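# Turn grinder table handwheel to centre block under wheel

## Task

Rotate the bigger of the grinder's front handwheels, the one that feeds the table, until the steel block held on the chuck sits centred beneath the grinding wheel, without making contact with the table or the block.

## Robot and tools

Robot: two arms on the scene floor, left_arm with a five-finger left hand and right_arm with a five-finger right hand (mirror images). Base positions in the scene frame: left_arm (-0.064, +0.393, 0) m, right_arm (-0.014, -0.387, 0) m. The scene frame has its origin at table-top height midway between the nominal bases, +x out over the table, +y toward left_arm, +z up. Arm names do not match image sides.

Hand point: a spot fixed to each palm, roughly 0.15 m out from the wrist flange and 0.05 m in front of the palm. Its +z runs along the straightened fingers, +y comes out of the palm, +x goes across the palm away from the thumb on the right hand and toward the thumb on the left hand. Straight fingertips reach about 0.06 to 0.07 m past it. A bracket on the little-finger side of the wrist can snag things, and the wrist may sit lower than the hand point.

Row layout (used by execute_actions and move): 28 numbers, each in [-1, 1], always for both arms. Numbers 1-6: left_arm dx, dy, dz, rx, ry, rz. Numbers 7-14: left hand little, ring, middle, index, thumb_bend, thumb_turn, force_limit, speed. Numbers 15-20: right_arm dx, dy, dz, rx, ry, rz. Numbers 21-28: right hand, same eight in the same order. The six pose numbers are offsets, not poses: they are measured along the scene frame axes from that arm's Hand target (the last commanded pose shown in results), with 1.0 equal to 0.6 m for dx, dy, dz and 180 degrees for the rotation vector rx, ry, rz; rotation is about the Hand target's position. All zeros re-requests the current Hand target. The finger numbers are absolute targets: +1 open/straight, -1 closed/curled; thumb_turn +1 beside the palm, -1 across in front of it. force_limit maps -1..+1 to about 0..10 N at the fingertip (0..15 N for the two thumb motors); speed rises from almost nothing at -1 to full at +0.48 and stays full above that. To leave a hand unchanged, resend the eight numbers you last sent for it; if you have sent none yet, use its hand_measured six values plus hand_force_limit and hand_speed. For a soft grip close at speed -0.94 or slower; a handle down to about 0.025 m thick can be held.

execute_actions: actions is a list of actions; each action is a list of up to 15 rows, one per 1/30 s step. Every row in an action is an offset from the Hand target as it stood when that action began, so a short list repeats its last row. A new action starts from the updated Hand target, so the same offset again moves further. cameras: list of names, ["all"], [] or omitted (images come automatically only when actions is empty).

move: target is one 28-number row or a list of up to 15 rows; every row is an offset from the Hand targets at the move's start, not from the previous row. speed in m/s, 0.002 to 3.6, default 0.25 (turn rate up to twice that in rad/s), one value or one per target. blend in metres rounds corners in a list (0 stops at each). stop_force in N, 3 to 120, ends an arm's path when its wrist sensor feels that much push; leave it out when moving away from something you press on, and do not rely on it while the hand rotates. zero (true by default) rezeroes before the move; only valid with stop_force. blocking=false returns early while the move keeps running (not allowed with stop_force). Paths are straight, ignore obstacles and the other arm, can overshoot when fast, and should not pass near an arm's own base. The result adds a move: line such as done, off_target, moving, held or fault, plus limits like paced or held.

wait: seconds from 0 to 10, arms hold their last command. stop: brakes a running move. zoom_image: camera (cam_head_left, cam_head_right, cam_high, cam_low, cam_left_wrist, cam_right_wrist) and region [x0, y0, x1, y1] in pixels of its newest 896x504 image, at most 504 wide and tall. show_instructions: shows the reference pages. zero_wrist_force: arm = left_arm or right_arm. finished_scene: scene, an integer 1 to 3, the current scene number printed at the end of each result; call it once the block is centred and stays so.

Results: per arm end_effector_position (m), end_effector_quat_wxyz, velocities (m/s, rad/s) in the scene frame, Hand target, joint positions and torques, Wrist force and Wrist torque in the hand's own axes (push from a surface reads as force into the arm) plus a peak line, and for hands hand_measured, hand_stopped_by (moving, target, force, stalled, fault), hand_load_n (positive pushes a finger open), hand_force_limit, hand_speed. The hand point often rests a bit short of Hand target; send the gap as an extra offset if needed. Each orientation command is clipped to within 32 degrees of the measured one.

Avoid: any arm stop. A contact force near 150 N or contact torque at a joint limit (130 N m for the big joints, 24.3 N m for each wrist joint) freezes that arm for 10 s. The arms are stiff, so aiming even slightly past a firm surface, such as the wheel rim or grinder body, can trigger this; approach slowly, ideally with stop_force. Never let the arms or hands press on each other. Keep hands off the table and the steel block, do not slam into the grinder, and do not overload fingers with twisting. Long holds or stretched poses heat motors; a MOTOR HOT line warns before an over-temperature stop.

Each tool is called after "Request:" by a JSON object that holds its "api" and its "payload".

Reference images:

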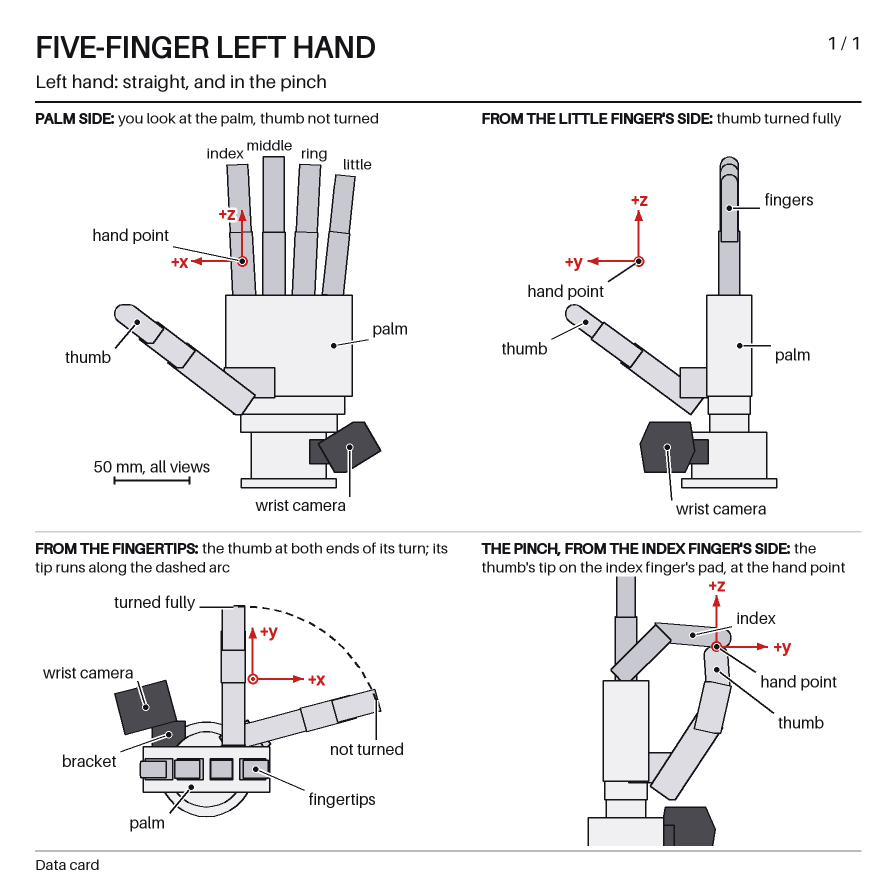

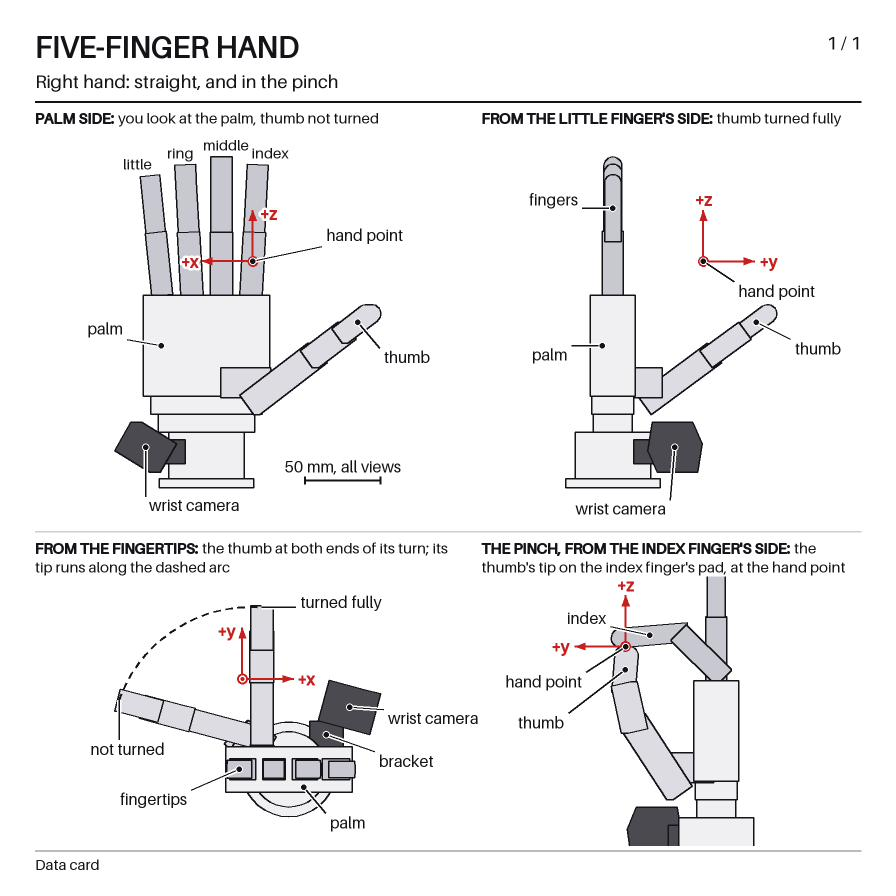

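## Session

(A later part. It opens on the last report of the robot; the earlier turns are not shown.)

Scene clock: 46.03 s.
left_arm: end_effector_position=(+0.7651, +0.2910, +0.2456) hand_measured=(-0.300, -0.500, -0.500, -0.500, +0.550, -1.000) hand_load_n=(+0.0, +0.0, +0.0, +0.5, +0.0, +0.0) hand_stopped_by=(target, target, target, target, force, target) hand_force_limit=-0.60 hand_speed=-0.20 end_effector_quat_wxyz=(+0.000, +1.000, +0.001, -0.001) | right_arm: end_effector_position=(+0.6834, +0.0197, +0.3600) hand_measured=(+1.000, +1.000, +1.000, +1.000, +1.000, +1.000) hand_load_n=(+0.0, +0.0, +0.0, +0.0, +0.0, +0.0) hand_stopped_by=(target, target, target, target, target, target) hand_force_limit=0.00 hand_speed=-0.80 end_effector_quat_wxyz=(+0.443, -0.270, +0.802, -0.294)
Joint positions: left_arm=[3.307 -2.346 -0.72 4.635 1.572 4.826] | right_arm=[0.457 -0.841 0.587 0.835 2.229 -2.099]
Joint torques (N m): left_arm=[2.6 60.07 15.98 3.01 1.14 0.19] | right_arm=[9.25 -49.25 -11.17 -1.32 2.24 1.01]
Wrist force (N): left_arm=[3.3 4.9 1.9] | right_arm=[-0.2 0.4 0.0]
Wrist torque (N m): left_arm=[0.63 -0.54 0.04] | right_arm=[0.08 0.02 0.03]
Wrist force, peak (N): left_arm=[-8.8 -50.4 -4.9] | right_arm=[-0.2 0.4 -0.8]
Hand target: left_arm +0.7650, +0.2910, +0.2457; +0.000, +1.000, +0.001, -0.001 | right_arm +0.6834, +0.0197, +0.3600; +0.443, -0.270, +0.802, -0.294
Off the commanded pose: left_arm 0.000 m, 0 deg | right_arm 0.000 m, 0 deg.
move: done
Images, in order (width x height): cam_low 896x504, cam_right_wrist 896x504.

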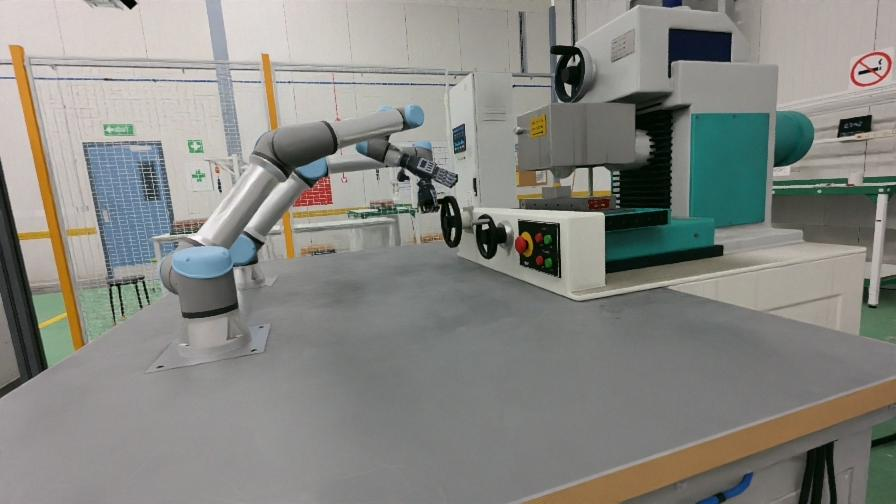

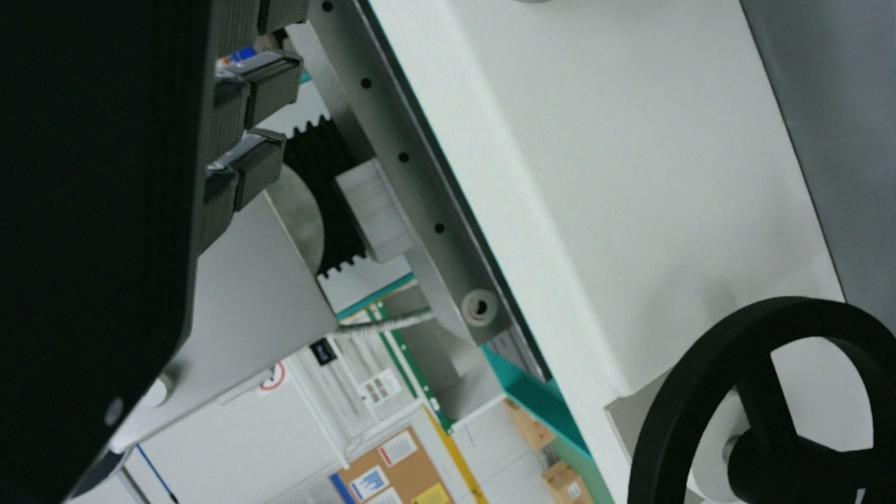

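Request:
{"api": "move", "payload": {"target": [[0,-0.0433,0.009,0,0,0,-0.3,-0.5,-0.5,-0.5,-1,-1,-0.6,-0.2,0,0,0,0,0,0,1,1,1,1,1,1,0,-0.8],[0,-0.0858,0.0072,0,0,0,-0.3,-0.5,-0.5,-0.5,-1,-1,-0.6,-0.2,0,0,0,0,0,0,1,1,1,1,1,1,0,-0.8],[0,-0.1273,-0.0053,0,0,0,-0.3,-0.5,-0.5,-0.5,-1,-1,-0.6,-0.2,0,0,0,0,0,0,1,1,1,1,1,1,0,-0.8],[0,-0.1642,-0.028,0,0,0,-0.3,-0.5,-0.5,-0.5,-1,-1,-0.6,-0.2,0,0,0,0,0,0,1,1,1,1,1,1,0,-0.8],[0,-0.193,-0.0588,0,0,0,-0.3,-0.5,-0.5,-0.5,-1,-1,-0.6,-0.2,0,0,0,0,0,0,1,1,1,1,1,1,0,-0.8],[0,-0.2127,-0.0953,0,0,0,-0.3,-0.5,-0.5,-0.5,-1,-1,-0.6,-0.2,0,0,0,0,0,0,1,1,1,1,1,1,0,-0.8]], "speed": 0.11, "blend": 0.01}}

Request:
{"api": "move", "payload": {"target": [[0,-0.0092,-0.0417,0,0,0,-0.3,-0.5,-0.5,-0.5,-1,-1,-0.6,-0.2,0,0,0,0,0,0,1,1,1,1,1,1,0,-0.8],[0,-0.0073,-0.0842,0,0,0,-0.3,-0.5,-0.5,-0.5,-1,-1,-0.6,-0.2,0,0,0,0,0,0,1,1,1,1,1,1,0,-0.8],[0,0.0058,-0.1248,0,0,0,-0.3,-0.5,-0.5,-0.5,-1,-1,-0.6,-0.2,0,0,0,0,0,0,1,1,1,1,1,1,0,-0.8],[0,0.0287,-0.1608,0,0,0,-0.3,-0.5,-0.5,-0.5,-1,-1,-0.6,-0.2,0,0,0,0,0,0,1,1,1,1,1,1,0,-0.8]], "speed": 0.11, "blend": 0.01, "cameras": ["cam_low","cam_right_wrist"]}}

Request:
{"api": "zoom_image", "payload": {"camera": "cam_low", "region": [535, 160, 595, 210]}}

Request:
{"api": "zoom_image", "payload": {"camera": "cam_right_wrist", "region": [250, 50, 550, 350]}}

Scene clock: 48.70 s.
left_arm: end_effector_position=(+0.7650, +0.1638, +0.1880) hand_measured=(-0.300, -0.500, -0.500, -0.500, +0.550, -1.000) hand_load_n=(+0.0, +4.0, +1.5, +3.0, +0.0, +0.0) hand_stopped_by=(target, target, target, target, force, target) hand_force_limit=-0.60 hand_speed=-0.20 end_effector_quat_wxyz=(-0.001, +1.000, +0.001, -0.001) | right_arm: end_effector_position=(+0.6834, +0.0197, +0.3600) hand_measured=(+1.000, +1.000, +1.000, +1.000, +1.000, +1.000) hand_load_n=(+0.0, +0.0, +0.0, +0.0, +0.0, +0.0) hand_stopped_by=(target, target, target, target, target, target) hand_force_limit=0.00 hand_speed=-0.80 end_effector_quat_wxyz=(+0.443, -0.270, +0.802, -0.294)
Joint positions: left_arm=[3.147 -2.4 -0.77 4.738 1.572 4.666] | right_arm=[0.457 -0.841 0.587 0.835 2.229 -2.099]
Joint torques (N m): left_arm=[-6.58 70.49 36.08 4.14 0.23 1.11] | right_arm=[9.41 -48.94 -9.98 -1.07 2.21 0.86]
Wrist force (N): left_arm=[2.7 6.1 8.2] | right_arm=[-0.1 -0.1 -0.3]
Wrist torque (N m): left_arm=[0.55 -0.41 0.11] | right_arm=[0.04 0.01 0.03]
Wrist force, peak (N): left_arm=[-4.7 87.1 -84.6] | right_arm=[-0.2 0.5 -0.6]
Hand target: left_arm +0.7650, +0.1634, +0.1885; +0.000, +1.000, +0.001, -0.001 | right_arm +0.6834, +0.0197, +0.3600; +0.443, -0.270, +0.802, -0.294
Off the commanded pose: left_arm 0.001 m, 0 deg | right_arm 0.000 m, 0 deg.
move: done

Scene clock: 50.07 s.
left_arm: end_effector_position=(+0.7650, +0.1807, +0.0919) hand_measured=(-0.300, -0.500, -0.500, -0.500, +0.550, -1.000) hand_load_n=(+0.0, +0.0, +0.0, +0.0, +0.0, -0.5) hand_stopped_by=(target, target, target, target, force, target) hand_force_limit=-0.60 hand_speed=-0.20 end_effector_quat_wxyz=(+0.000, +1.000, +0.001, -0.001) | right_arm: end_effector_position=(+0.6834, +0.0197, +0.3600) hand_measured=(+1.000, +1.000, +1.000, +1.000, +1.000, +1.000) hand_load_n=(+0.0, +0.0, +0.0, +0.0, +0.0, -0.5) hand_stopped_by=(target, target, target, target, target, target) hand_force_limit=0.00 hand_speed=-0.80 end_effector_quat_wxyz=(+0.443, -0.270, +0.802, -0.294)
Joint positions: left_arm=[3.168 -2.43 -0.962 4.962 1.572 4.687] | right_arm=[0.457 -0.841 0.587 0.835 2.229 -2.099]
Joint torques (N m): left_arm=[-9.08 65.11 25.13 2.95 -1.39 -0.87] | right_arm=[9.72 -48.78 -10.31 -1.3 2.13 1.2]
Wrist force (N): left_arm=[2.7 4.2 3.0] | right_arm=[0.1 -0.1 -0.2]
Wrist torque (N m): left_arm=[0.42 -0.41 0.07] | right_arm=[0.02 -0.01 0.03]
Wrist force, peak (N): left_arm=[2.5 39.8 -29.8] | right_arm=[-0.4 0.2 -0.6]
Hand target: left_arm +0.7650, +0.1806, +0.0921; +0.000, +1.000, +0.001, -0.001 | right_arm +0.6834, +0.0197, +0.3600; +0.443, -0.270, +0.802, -0.294
Off the commanded pose: left_arm 0.000 m, 0 deg | right_arm 0.000 m, 0 deg.
move: done
Images, in order (width x height): cam_low 896x504, cam_right_wrist 896x504.

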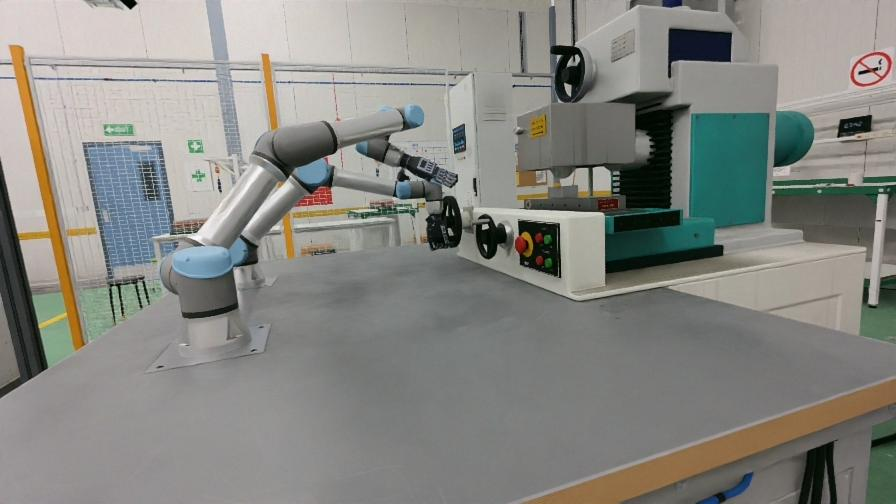

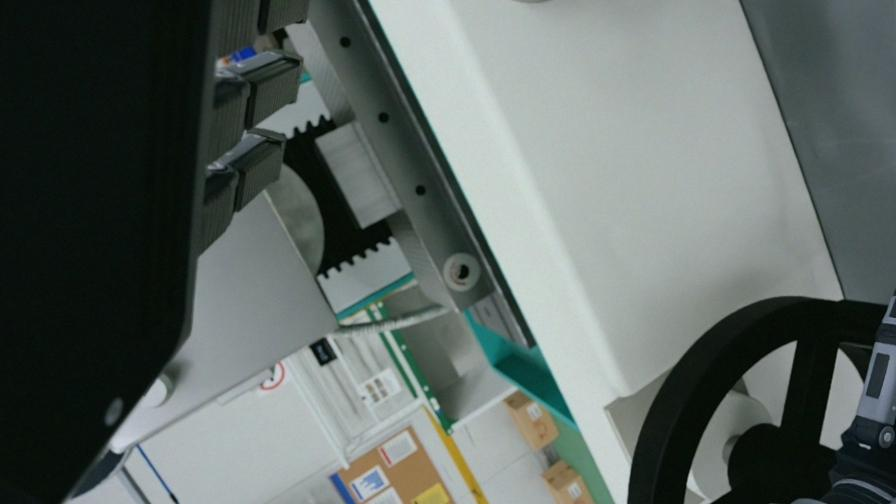

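Scaled by 8.400 from the camera's 896x504 image, which has a finer 1280x720 frame.

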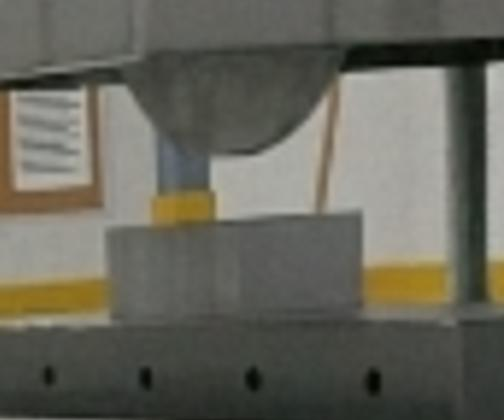

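Scaled by 1.680 from the camera's 896x504 image, which has a finer 1280x720 frame.

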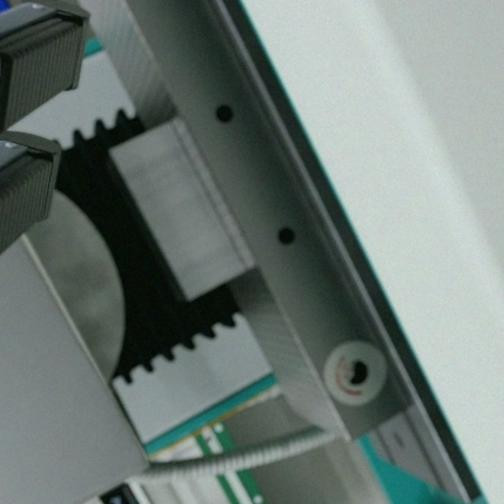

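Request:
{"api": "zoom_image", "payload": {"camera": "cam_right_wrist", "region": [260, 140, 360, 300]}}

Request:
{"api": "zoom_image", "payload": {"camera": "cam_low", "region": [545, 160, 581, 190]}}

Scaled by 3.150 from the camera's 896x504 image, which has a finer 1280x720 frame.

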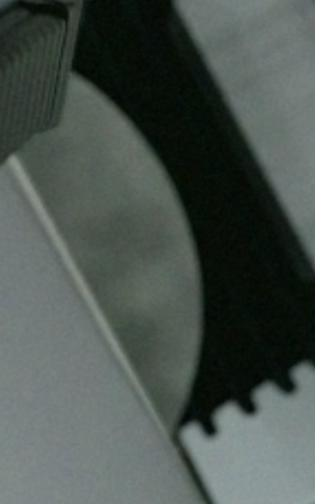

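Scaled by 14.000 from the camera's 896x504 image, which has a finer 1280x720 frame.

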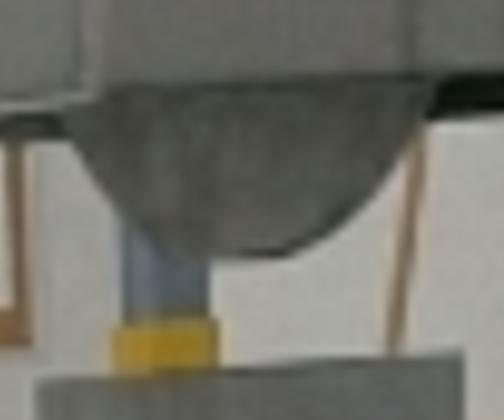

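Request:
{"api": "wait", "payload": {"seconds": 0, "cameras": ["all"]}}

Request:
{"api": "zoom_image", "payload": {"camera": "cam_head_left", "region": [380, 0, 500, 130]}}

Request:
{"api": "zoom_image", "payload": {"camera": "cam_head_right", "region": [370, 0, 490, 130]}}

Request:
{"api": "zoom_image", "payload": {"camera": "cam_right_wrist", "region": [290, 100, 430, 240]}}

Scene clock: 52.70 s.
left_arm: end_effector_position=(+0.7650, +0.1806, +0.0921) hand_measured=(-0.300, -0.500, -0.500, -0.500, +0.550, -1.000) hand_load_n=(+0.0, +0.0, +0.0, +0.0, +0.0, +0.0) hand_stopped_by=(target, target, target, target, force, target) hand_force_limit=-0.60 hand_speed=-0.20 end_effector_quat_wxyz=(+0.000, +1.000, +0.001, -0.001) | right_arm: end_effector_position=(+0.6834, +0.0197, +0.3600) hand_measured=(+1.000, +1.000, +1.000, +1.000, +1.000, +1.000) hand_load_n=(+0.0, +0.0, +0.0, +0.0, +0.0, -0.5) hand_stopped_by=(target, target, target, target, target, target) hand_force_limit=0.00 hand_speed=-0.80 end_effector_quat_wxyz=(+0.443, -0.270, +0.802, -0.294)
Joint positions: left_arm=[3.168 -2.43 -0.963 4.962 1.572 4.687] | right_arm=[0.457 -0.841 0.587 0.835 2.229 -2.099]
Joint torques (N m): left_arm=[-9.31 64.91 15.99 3.51 -1.37 0.21] | right_arm=[8.91 -48.03 -10.91 -0.98 2.05 0.86]
Wrist force (N): left_arm=[2.4 4.2 2.7] | right_arm=[-0.2 0.2 0.1]
Wrist torque (N m): left_arm=[0.45 -0.37 0.05] | right_arm=[0.06 0.02 0.02]
Wrist force, peak (N): left_arm=[2.6 4.5 3.1] | right_arm=[-0.5 0.4 -0.3]
Hand target: left_arm +0.7650, +0.1806, +0.0921; +0.000, +1.000, +0.001, -0.001 | right_arm +0.6834, +0.0197, +0.3600; +0.443, -0.270, +0.802, -0.294
Off the commanded pose: left_arm 0.000 m, 0 deg | right_arm 0.000 m, 0 deg.

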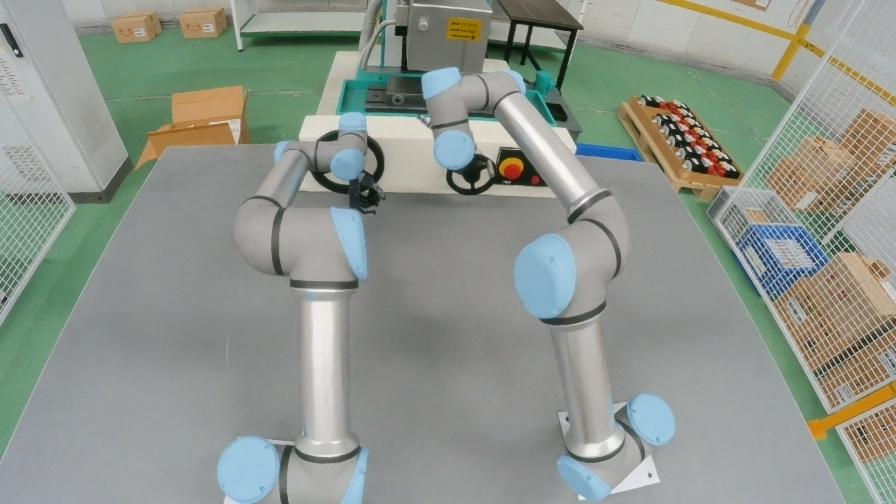

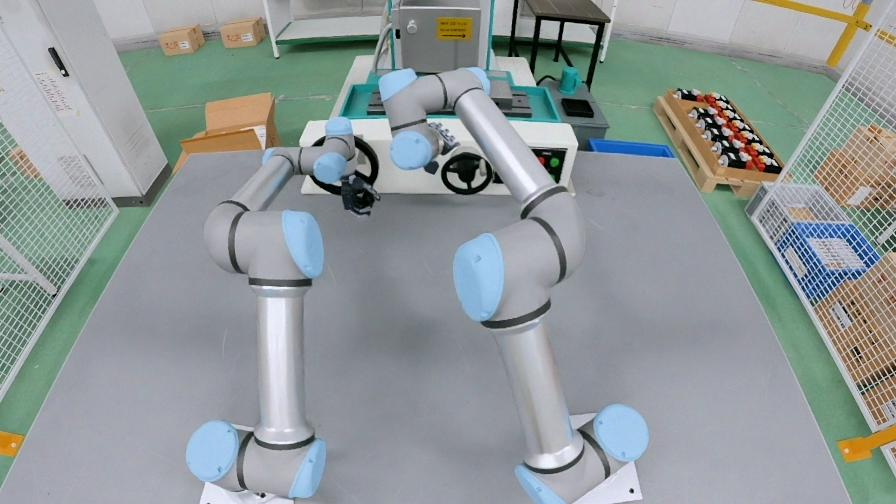

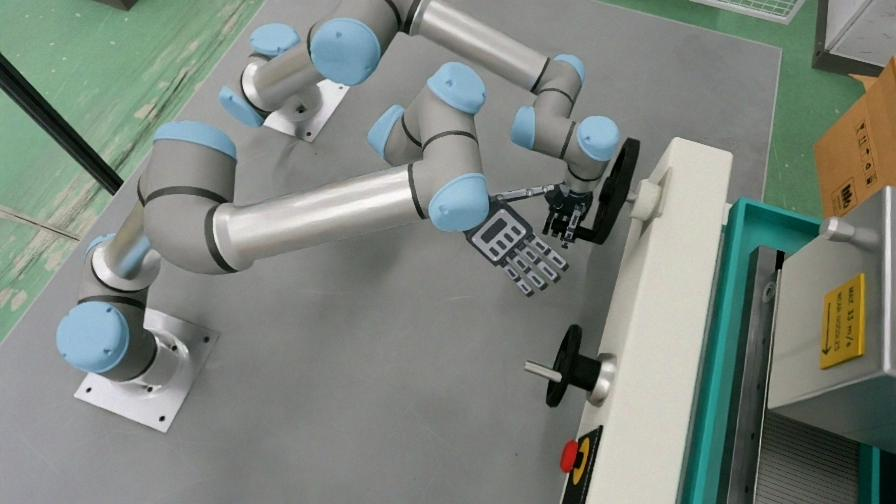

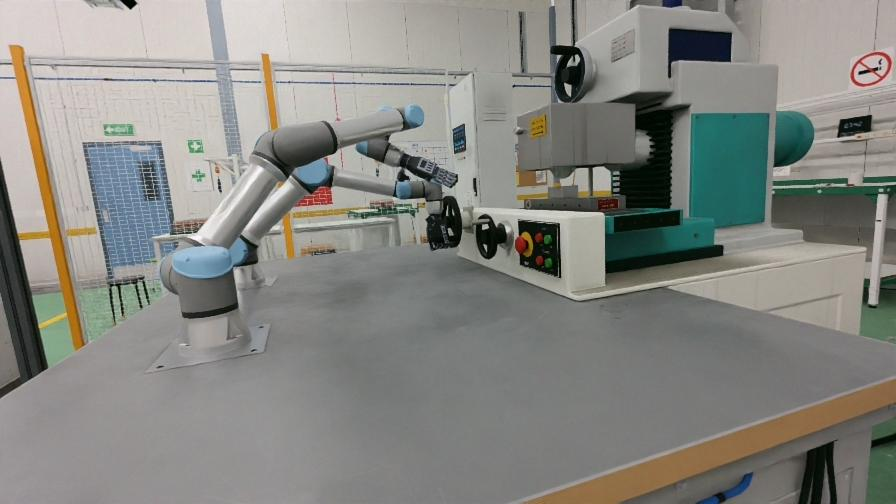

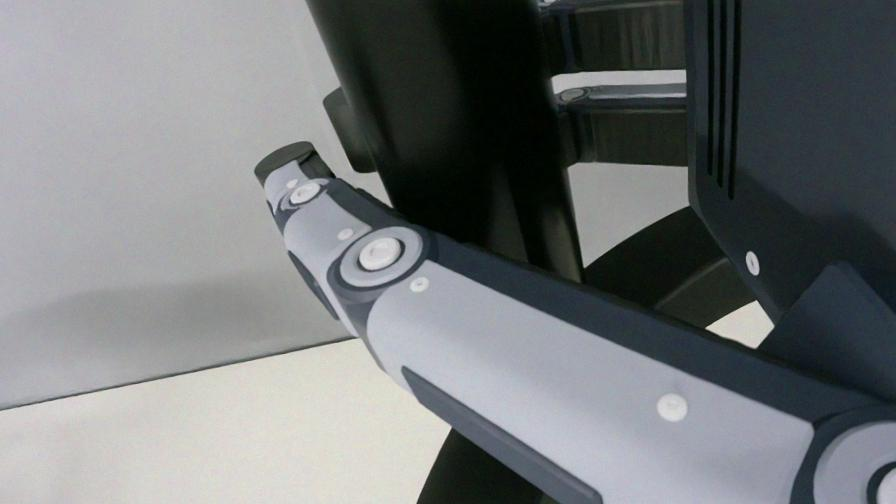

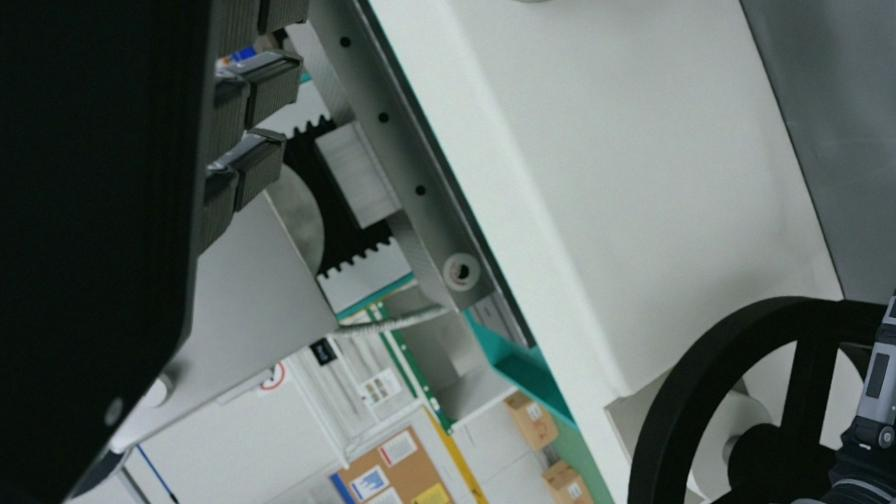

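Scaled by 3.877 from the camera's 896x504 image, which has a finer 1280x720 frame.

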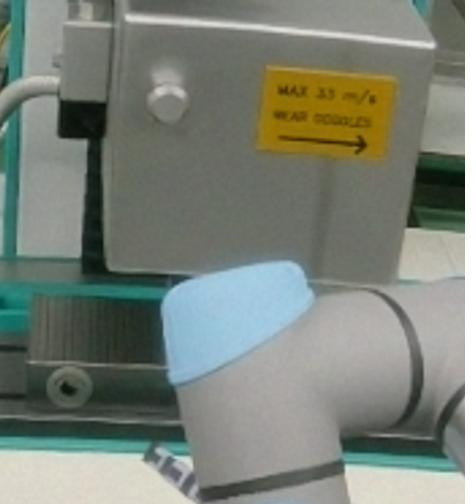

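Scaled by 3.877 from the camera's 896x504 image, which has a finer 1280x720 frame.

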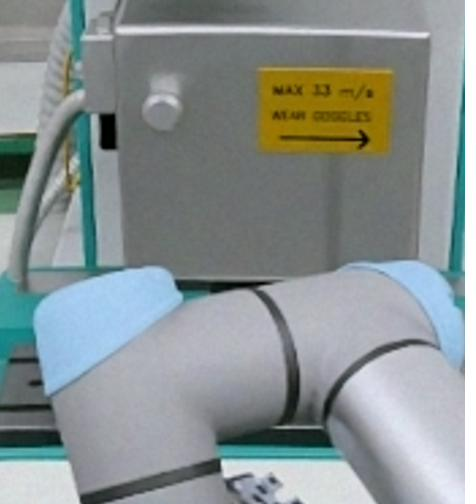

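Scaled by 3.600 from the camera's 896x504 image, which has a finer 1280x720 frame.

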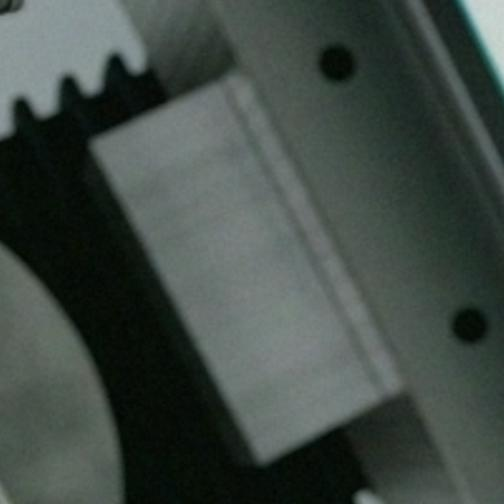

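Request:
{"api": "move", "payload": {"target": [0,0,0,0,0,0,-0.3,-0.5,-0.5,-0.5,-1,-1,-0.6,-0.2,-0.15,-0.35,0.05,0,0,0,1,1,1,1,1,1,0,-0.8], "speed": 0.3, "cameras": ["cam_head_left","cam_head_right","cam_low"]}}

Scene clock: 55.50 s.
left_arm: end_effector_position=(+0.7650, +0.1806, +0.0921) hand_measured=(-0.300, -0.500, -0.500, -0.500, +0.550, -1.000) hand_load_n=(+0.0, +0.0, +0.0, +0.0, +0.0, +0.0) hand_stopped_by=(target, target, target, target, force, target) hand_force_limit=-0.60 hand_speed=-0.20 end_effector_quat_wxyz=(+0.000, +1.000, +0.001, -0.001) | right_arm: end_effector_position=(+0.5935, -0.1902, +0.3901) hand_measured=(+1.000, +1.000, +1.000, +1.000, +1.000, +1.000) hand_load_n=(+0.0, +0.0, +0.0, +0.0, +0.0, +0.0) hand_stopped_by=(target, target, target, target, target, target) hand_force_limit=0.00 hand_speed=-0.80 end_effector_quat_wxyz=(+0.444, -0.270, +0.802, -0.294)
Joint positions: left_arm=[3.168 -2.43 -0.963 4.962 1.572 4.687] | right_arm=[0.119 -1.417 1.34 0.56 1.936 -2.295]
Joint torques (N m): left_arm=[-8.03 65.61 15.99 3.34 -1.48 0.15] | right_arm=[-9.48 -31.98 -10.76 2.1 -0.53 -1.38]
Wrist force (N): left_arm=[2.5 4.3 2.7] | right_arm=[0.3 0.5 -0.5]
Wrist torque (N m): left_arm=[0.46 -0.39 0.05] | right_arm=[0.11 -0.06 -0.02]
Wrist force, peak (N): left_arm=[2.7 4.4 3.0] | right_arm=[-1.5 2.0 0.0]
Hand target: left_arm +0.7650, +0.1806, +0.0921; +0.000, +1.000, +0.001, -0.001 | right_arm +0.5934, -0.1903, +0.3900; +0.443, -0.270, +0.802, -0.294
Off the commanded pose: left_arm 0.000 m, 0 deg | right_arm 0.000 m, 0 deg.
move: done
Images, in order (width x height): cam_head_left 896x504, cam_head_right 896x504, cam_low 896x504.

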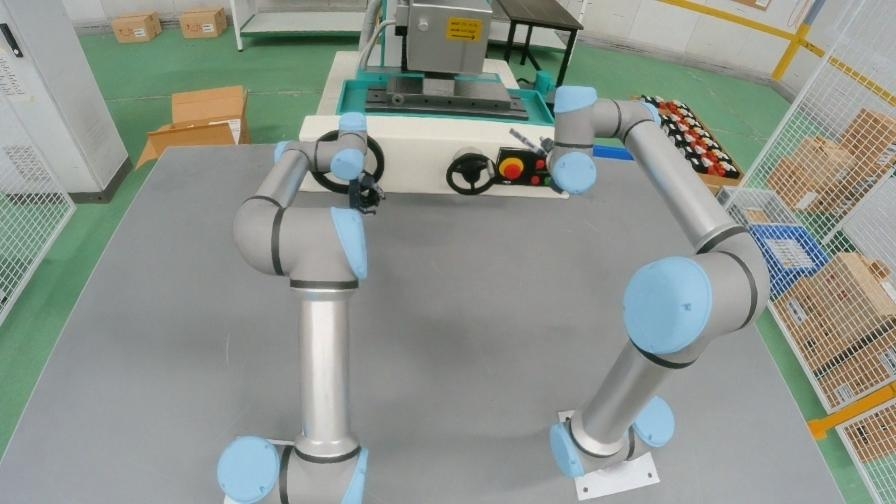

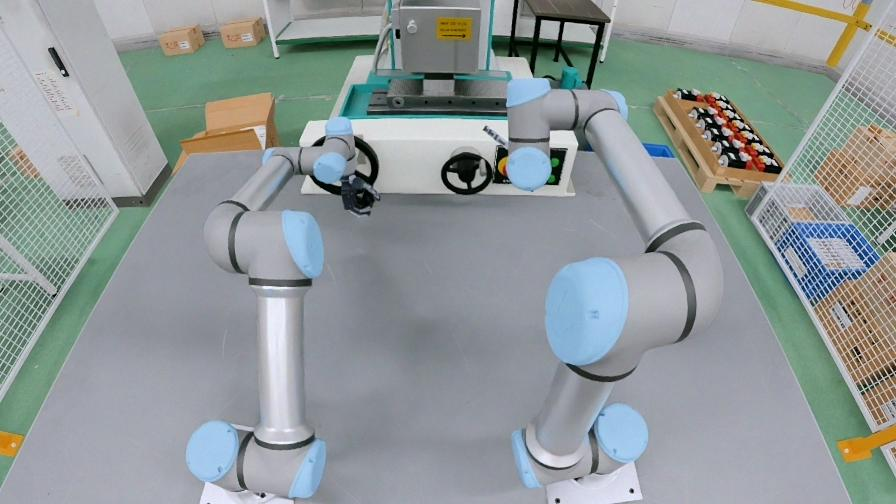

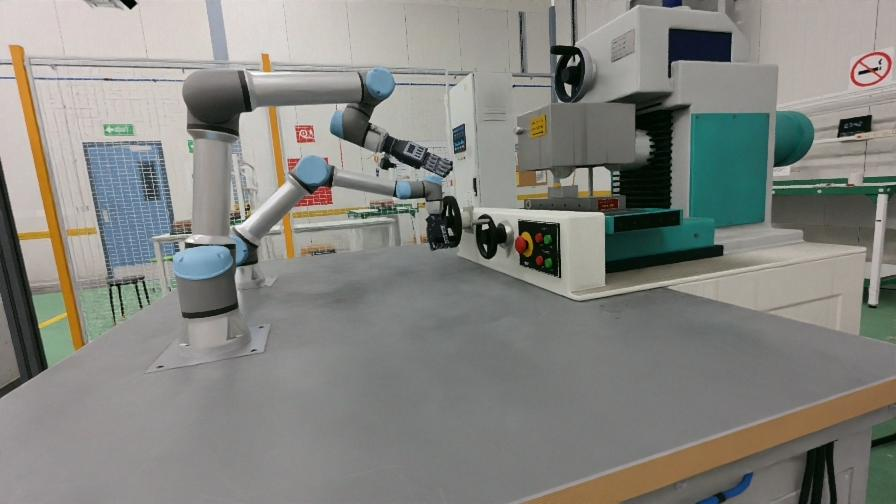

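Request:
{"api": "zoom_image", "payload": {"camera": "cam_head_left", "region": [400, 50, 484, 120]}}

Request:
{"api": "zoom_image", "payload": {"camera": "cam_head_right", "region": [395, 50, 479, 120]}}

Scaled by 6.000 from the camera's 896x504 image, which has a finer 1280x720 frame.

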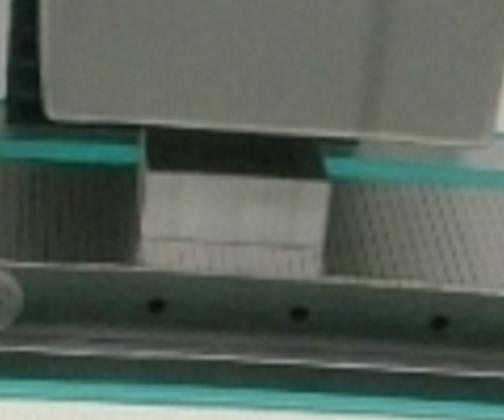

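Scaled by 6.000 from the camera's 896x504 image, which has a finer 1280x720 frame.

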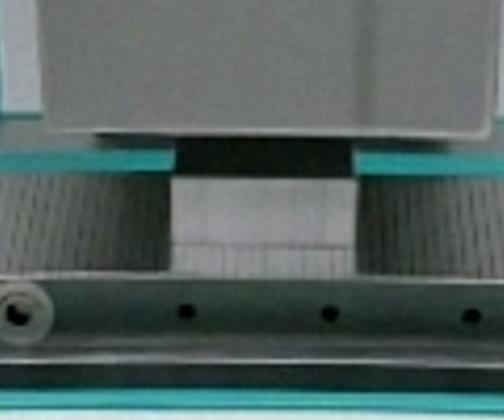

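Request:
{"api": "move", "payload": {"target": [0,0,0,0,0,0,-0.3,-0.5,-0.5,-0.5,-1,-1,-0.6,-0.2,0.1547,0.2655,-0.015,-0.7304,-0.0263,0.1162,1,1,1,1,1,1,0,-0.8], "speed": 0.6, "cameras": ["cam_right_wrist"]}}

Request:
{"api": "zoom_image", "payload": {"camera": "cam_right_wrist", "region": [280, 110, 500, 290]}}

Scene clock: 59.17 s.
left_arm: end_effector_position=(+0.7650, +0.1806, +0.0921) hand_measured=(-0.300, -0.500, -0.500, -0.500, +0.550, -1.000) hand_load_n=(+0.0, +0.0, +0.0, +0.0, +0.0, +0.0) hand_stopped_by=(target, target, target, target, force, target) hand_force_limit=-0.60 hand_speed=-0.20 end_effector_quat_wxyz=(+0.000, +1.000, +0.001, -0.001) | right_arm: end_effector_position=(+0.6863, -0.0311, +0.3808) hand_measured=(+1.000, +1.000, +1.000, +1.000, +1.000, +1.000) hand_load_n=(+0.0, +0.0, +0.0, +0.0, +0.0, +0.0) hand_stopped_by=(target, target, target, target, target, target) hand_force_limit=0.00 hand_speed=-0.80 end_effector_quat_wxyz=(+0.000, +0.615, +0.001, +0.788)
Joint positions: left_arm=[3.168 -2.43 -0.963 4.962 1.572 4.687] | right_arm=[0.498 -1.107 1.358 -0.533 2.079 -4.854]
Joint torques (N m): left_arm=[-9.39 65.07 15.78 3.24 -1.4 0.11] | right_arm=[5.59 -45.38 -36.55 0.16 -0.97 -1.8]
Wrist force (N): left_arm=[2.3 4.2 2.9] | right_arm=[3.8 0.8 -0.5]
Wrist torque (N m): left_arm=[0.43 -0.34 0.04] | right_arm=[0.21 -1.20 0.59]
Wrist force, peak (N): left_arm=[2.5 4.6 3.0] | right_arm=[3.9 1.3 -0.6]
Hand target: left_arm +0.7650, +0.1806, +0.0921; +0.000, +1.000, +0.001, -0.001 | right_arm +0.6863, -0.0310, +0.3810; +0.000, +0.615, +0.001, +0.788
Off the commanded pose: left_arm 0.000 m, 0 deg | right_arm 0.000 m, 0 deg.
move: done
Images, in order (width x height): cam_right_wrist 896x504.

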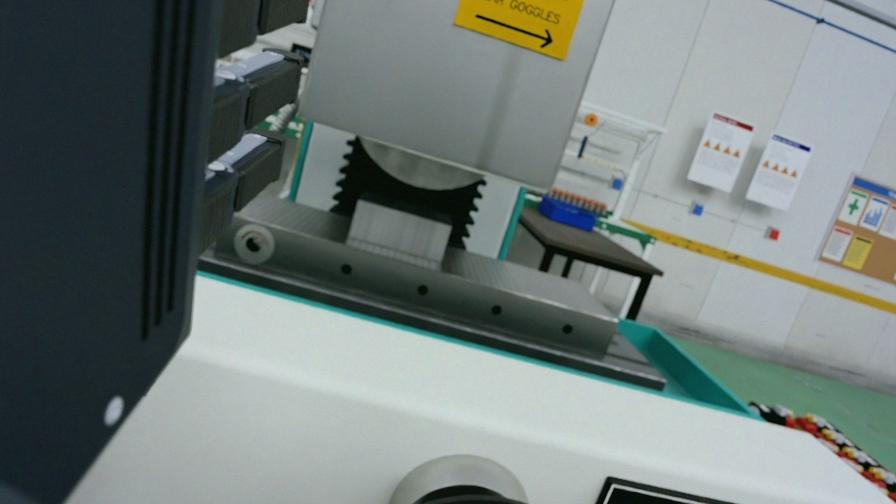

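Scaled by 2.291 from the camera's 896x504 image, which has a finer 1280x720 frame.

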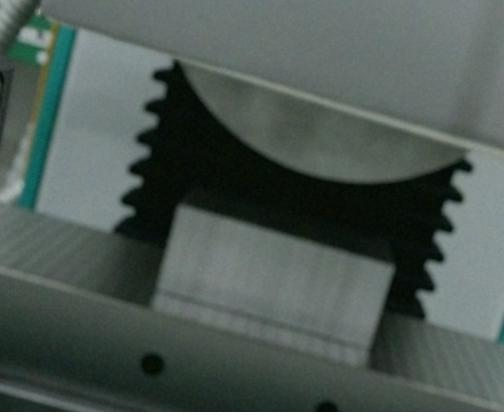

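Request:
{"api": "zoom_image", "payload": {"camera": "cam_right_wrist", "region": [340, 130, 460, 230]}}

Request:
{"api": "zoom_image", "payload": {"camera": "cam_right_wrist", "region": [400, 140, 500, 240]}}

Scaled by 4.200 from the camera's 896x504 image, which has a finer 1280x720 frame.

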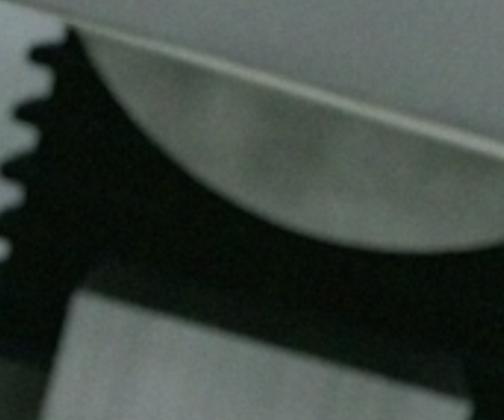

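Scaled by 5.040 from the camera's 896x504 image, which has a finer 1280x720 frame.

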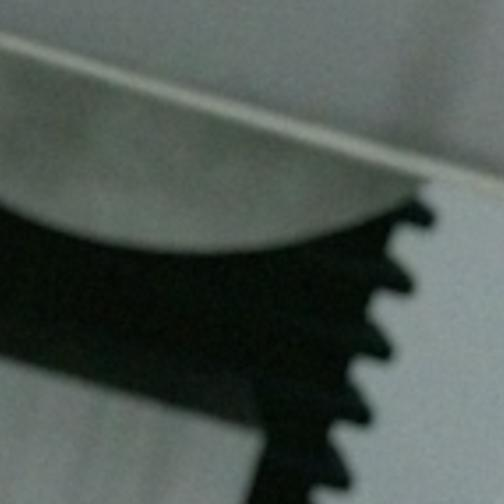

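Request:
{"api": "move", "payload": {"target": [0,0.011,-0.0107,0,0,0,-0.3,-0.5,-0.5,-0.5,-1,-1,-0.6,-0.2,0,0,0,0,0,0,1,1,1,1,1,1,0,-0.8], "speed": 0.1, "cameras": ["cam_right_wrist","cam_low"]}}

Request:
{"api": "zoom_image", "payload": {"camera": "cam_right_wrist", "region": [340, 130, 500, 240]}}

Request:
{"api": "zoom_image", "payload": {"camera": "cam_low", "region": [535, 160, 595, 210]}}

Scene clock: 60.87 s.
left_arm: end_effector_position=(+0.7650, +0.1873, +0.0855) hand_measured=(-0.300, -0.500, -0.500, -0.500, +0.552, -1.000) hand_load_n=(+0.5, +0.0, +0.0, +0.0, +6.0, +0.5) hand_stopped_by=(target, target, target, target, force, target) hand_force_limit=-0.60 hand_speed=-0.20 end_effector_quat_wxyz=(+0.000, +1.000, +0.001, -0.001) | right_arm: end_effector_position=(+0.6863, -0.0310, +0.3810) hand_measured=(+1.000, +1.000, +1.000, +1.000, +1.000, +1.000) hand_load_n=(+0.0, +0.0, +0.0, +0.0, +0.0, +0.0) hand_stopped_by=(target, target, target, target, target, target) hand_force_limit=0.00 hand_speed=-0.80 end_effector_quat_wxyz=(+0.000, +0.615, +0.001, +0.788)
Joint positions: left_arm=[3.176 -2.431 -0.977 4.978 1.572 4.695] | right_arm=[0.498 -1.107 1.357 -0.533 2.079 -4.855]
Joint torques (N m): left_arm=[3.4 42.32 25.4 0.34 3.02 -0.51] | right_arm=[10.17 -45.62 -35.41 0.2 -1.01 -1.81]
Wrist force (N): left_arm=[1.9 15.2 -1.9] | right_arm=[3.9 1.0 -0.3]
Wrist torque (N m): left_arm=[1.09 -0.41 -0.16] | right_arm=[0.24 -1.21 0.61]
Wrist force, peak (N): left_arm=[1.5 19.2 -5.7] | right_arm=[4.0 1.2 -0.6]
Hand target: left_arm +0.7650, +0.1872, +0.0856; +0.000, +1.000, +0.001, -0.001 | right_arm +0.6863, -0.0310, +0.3810; +0.000, +0.615, +0.001, +0.788
Off the commanded pose: left_arm 0.000 m, 0 deg | right_arm 0.000 m, 0 deg.
move: done
Images, in order (width x height): cam_low 896x504, cam_right_wrist 896x504.

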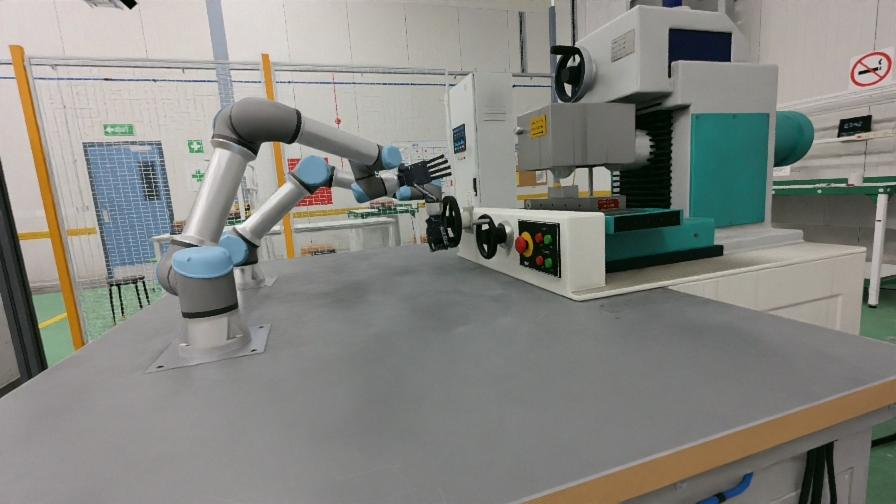

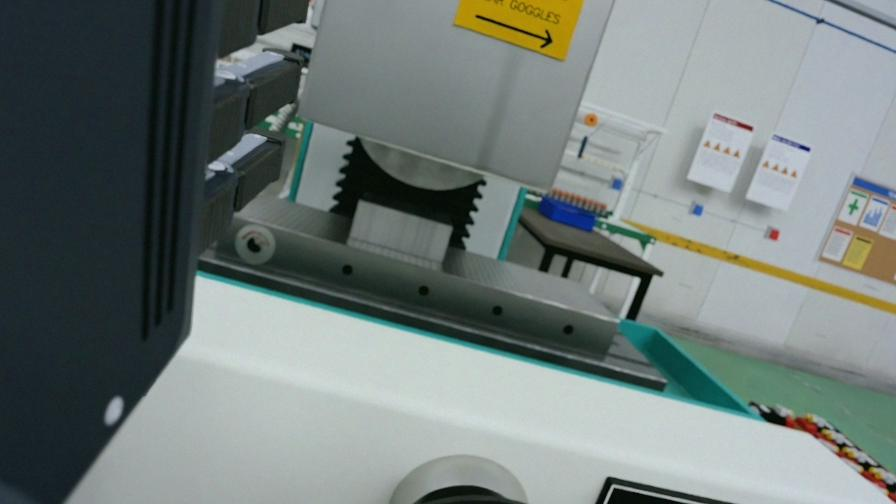

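Scaled by 3.150 from the camera's 896x504 image, which has a finer 1280x720 frame.

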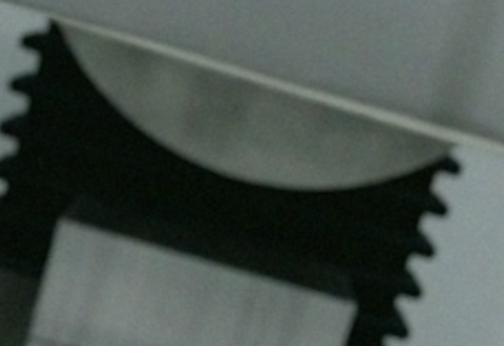

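Scaled by 8.400 from the camera's 896x504 image, which has a finer 1280x720 frame.

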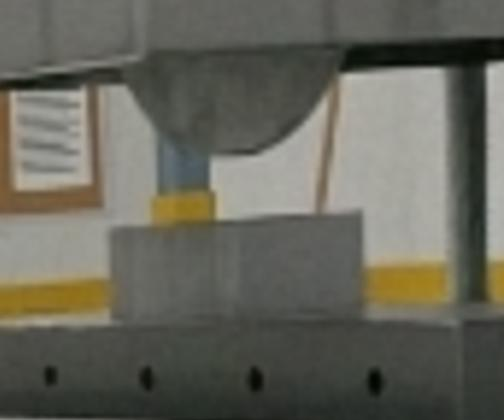

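Request:
{"api": "move", "payload": {"target": [[0,0,0,0,0,0,1,1,1,1,1,-1,-0.6,0.3,0,0,0,0,0,0,1,1,1,1,1,1,0,-0.8],[0,-0.004,0.25,0,0,0,1,1,1,1,1,-1,-0.6,0.3,0,0,0,0,0,0,1,1,1,1,1,1,0,-0.8],[-0.2,-0.004,0.3,0,0,0,1,1,1,1,1,-1,-0.6,0.3,0,0,0,0,0,0,1,1,1,1,1,1,0,-0.8]], "speed": 0.2, "blend": [0,0.03,0], "cameras": ["cam_right_wrist","cam_head_left"]}}

Request:
{"api": "zoom_image", "payload": {"camera": "cam_right_wrist", "region": [340, 130, 500, 240]}}

Scene clock: 63.73 s.
left_arm: end_effector_position=(+0.6451, +0.1848, +0.2656) hand_measured=(+1.000, +1.000, +1.000, +1.000, +1.000, -1.000) hand_load_n=(+0.0, +0.0, +0.0, +0.0, +0.0, +0.0) hand_stopped_by=(target, target, target, target, target, target) hand_force_limit=-0.60 hand_speed=0.30 end_effector_quat_wxyz=(+0.000, +1.000, +0.001, -0.001) | right_arm: end_effector_position=(+0.6863, -0.0310, +0.3810) hand_measured=(+1.000, +1.000, +1.000, +1.000, +1.000, +1.000) hand_load_n=(+0.0, +0.0, +0.0, +0.0, +0.0, +0.0) hand_stopped_by=(target, target, target, target, target, target) hand_force_limit=0.00 hand_speed=-0.80 end_effector_quat_wxyz=(+0.000, +0.615, +0.001, +0.788)
Joint positions: left_arm=[3.17 -2.035 -1.174 4.778 1.572 4.689] | right_arm=[0.498 -1.107 1.357 -0.533 2.079 -4.855]
Joint torques (N m): left_arm=[8.68 51.75 14.12 1.32 -0.49 0.31] | right_arm=[9.34 -45.22 -34.41 0.17 -0.58 -0.74]
Wrist force (N): left_arm=[2.5 4.4 2.8] | right_arm=[3.4 1.4 -0.3]
Wrist torque (N m): left_arm=[0.44 -0.42 0.14] | right_arm=[0.29 -1.13 0.58]
Wrist force, peak (N): left_arm=[2.2 15.5 -2.0] | right_arm=[3.9 1.4 -0.3]
Hand target: left_arm +0.6450, +0.1848, +0.2656; +0.000, +1.000, +0.001, -0.001 | right_arm +0.6863, -0.0310, +0.3810; +0.000, +0.615, +0.001, +0.788
Off the commanded pose: left_arm 0.000 m, 0 deg | right_arm 0.000 m, 0 deg.
move: done
Images, in order (width x height): cam_head_left 896x504, cam_right_wrist 896x504.

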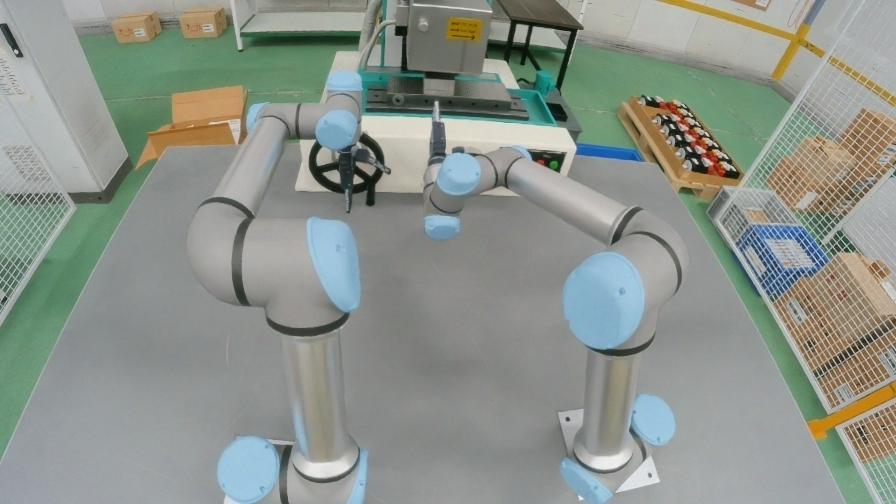

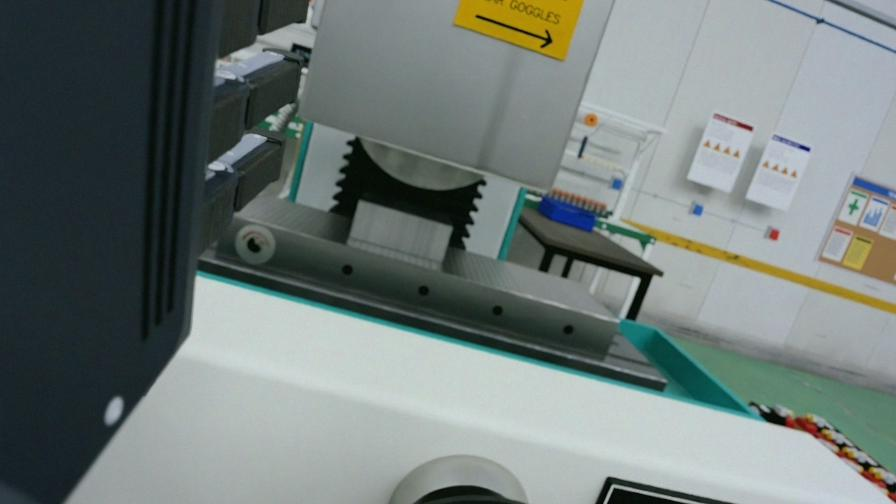

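Scaled by 3.150 from the camera's 896x504 image, which has a finer 1280x720 frame.

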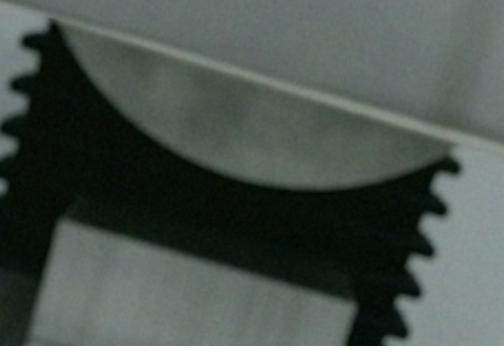

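Request:
{"api": "finished_scene", "payload": {"scene": 2}}

The scene is finished: the task was done.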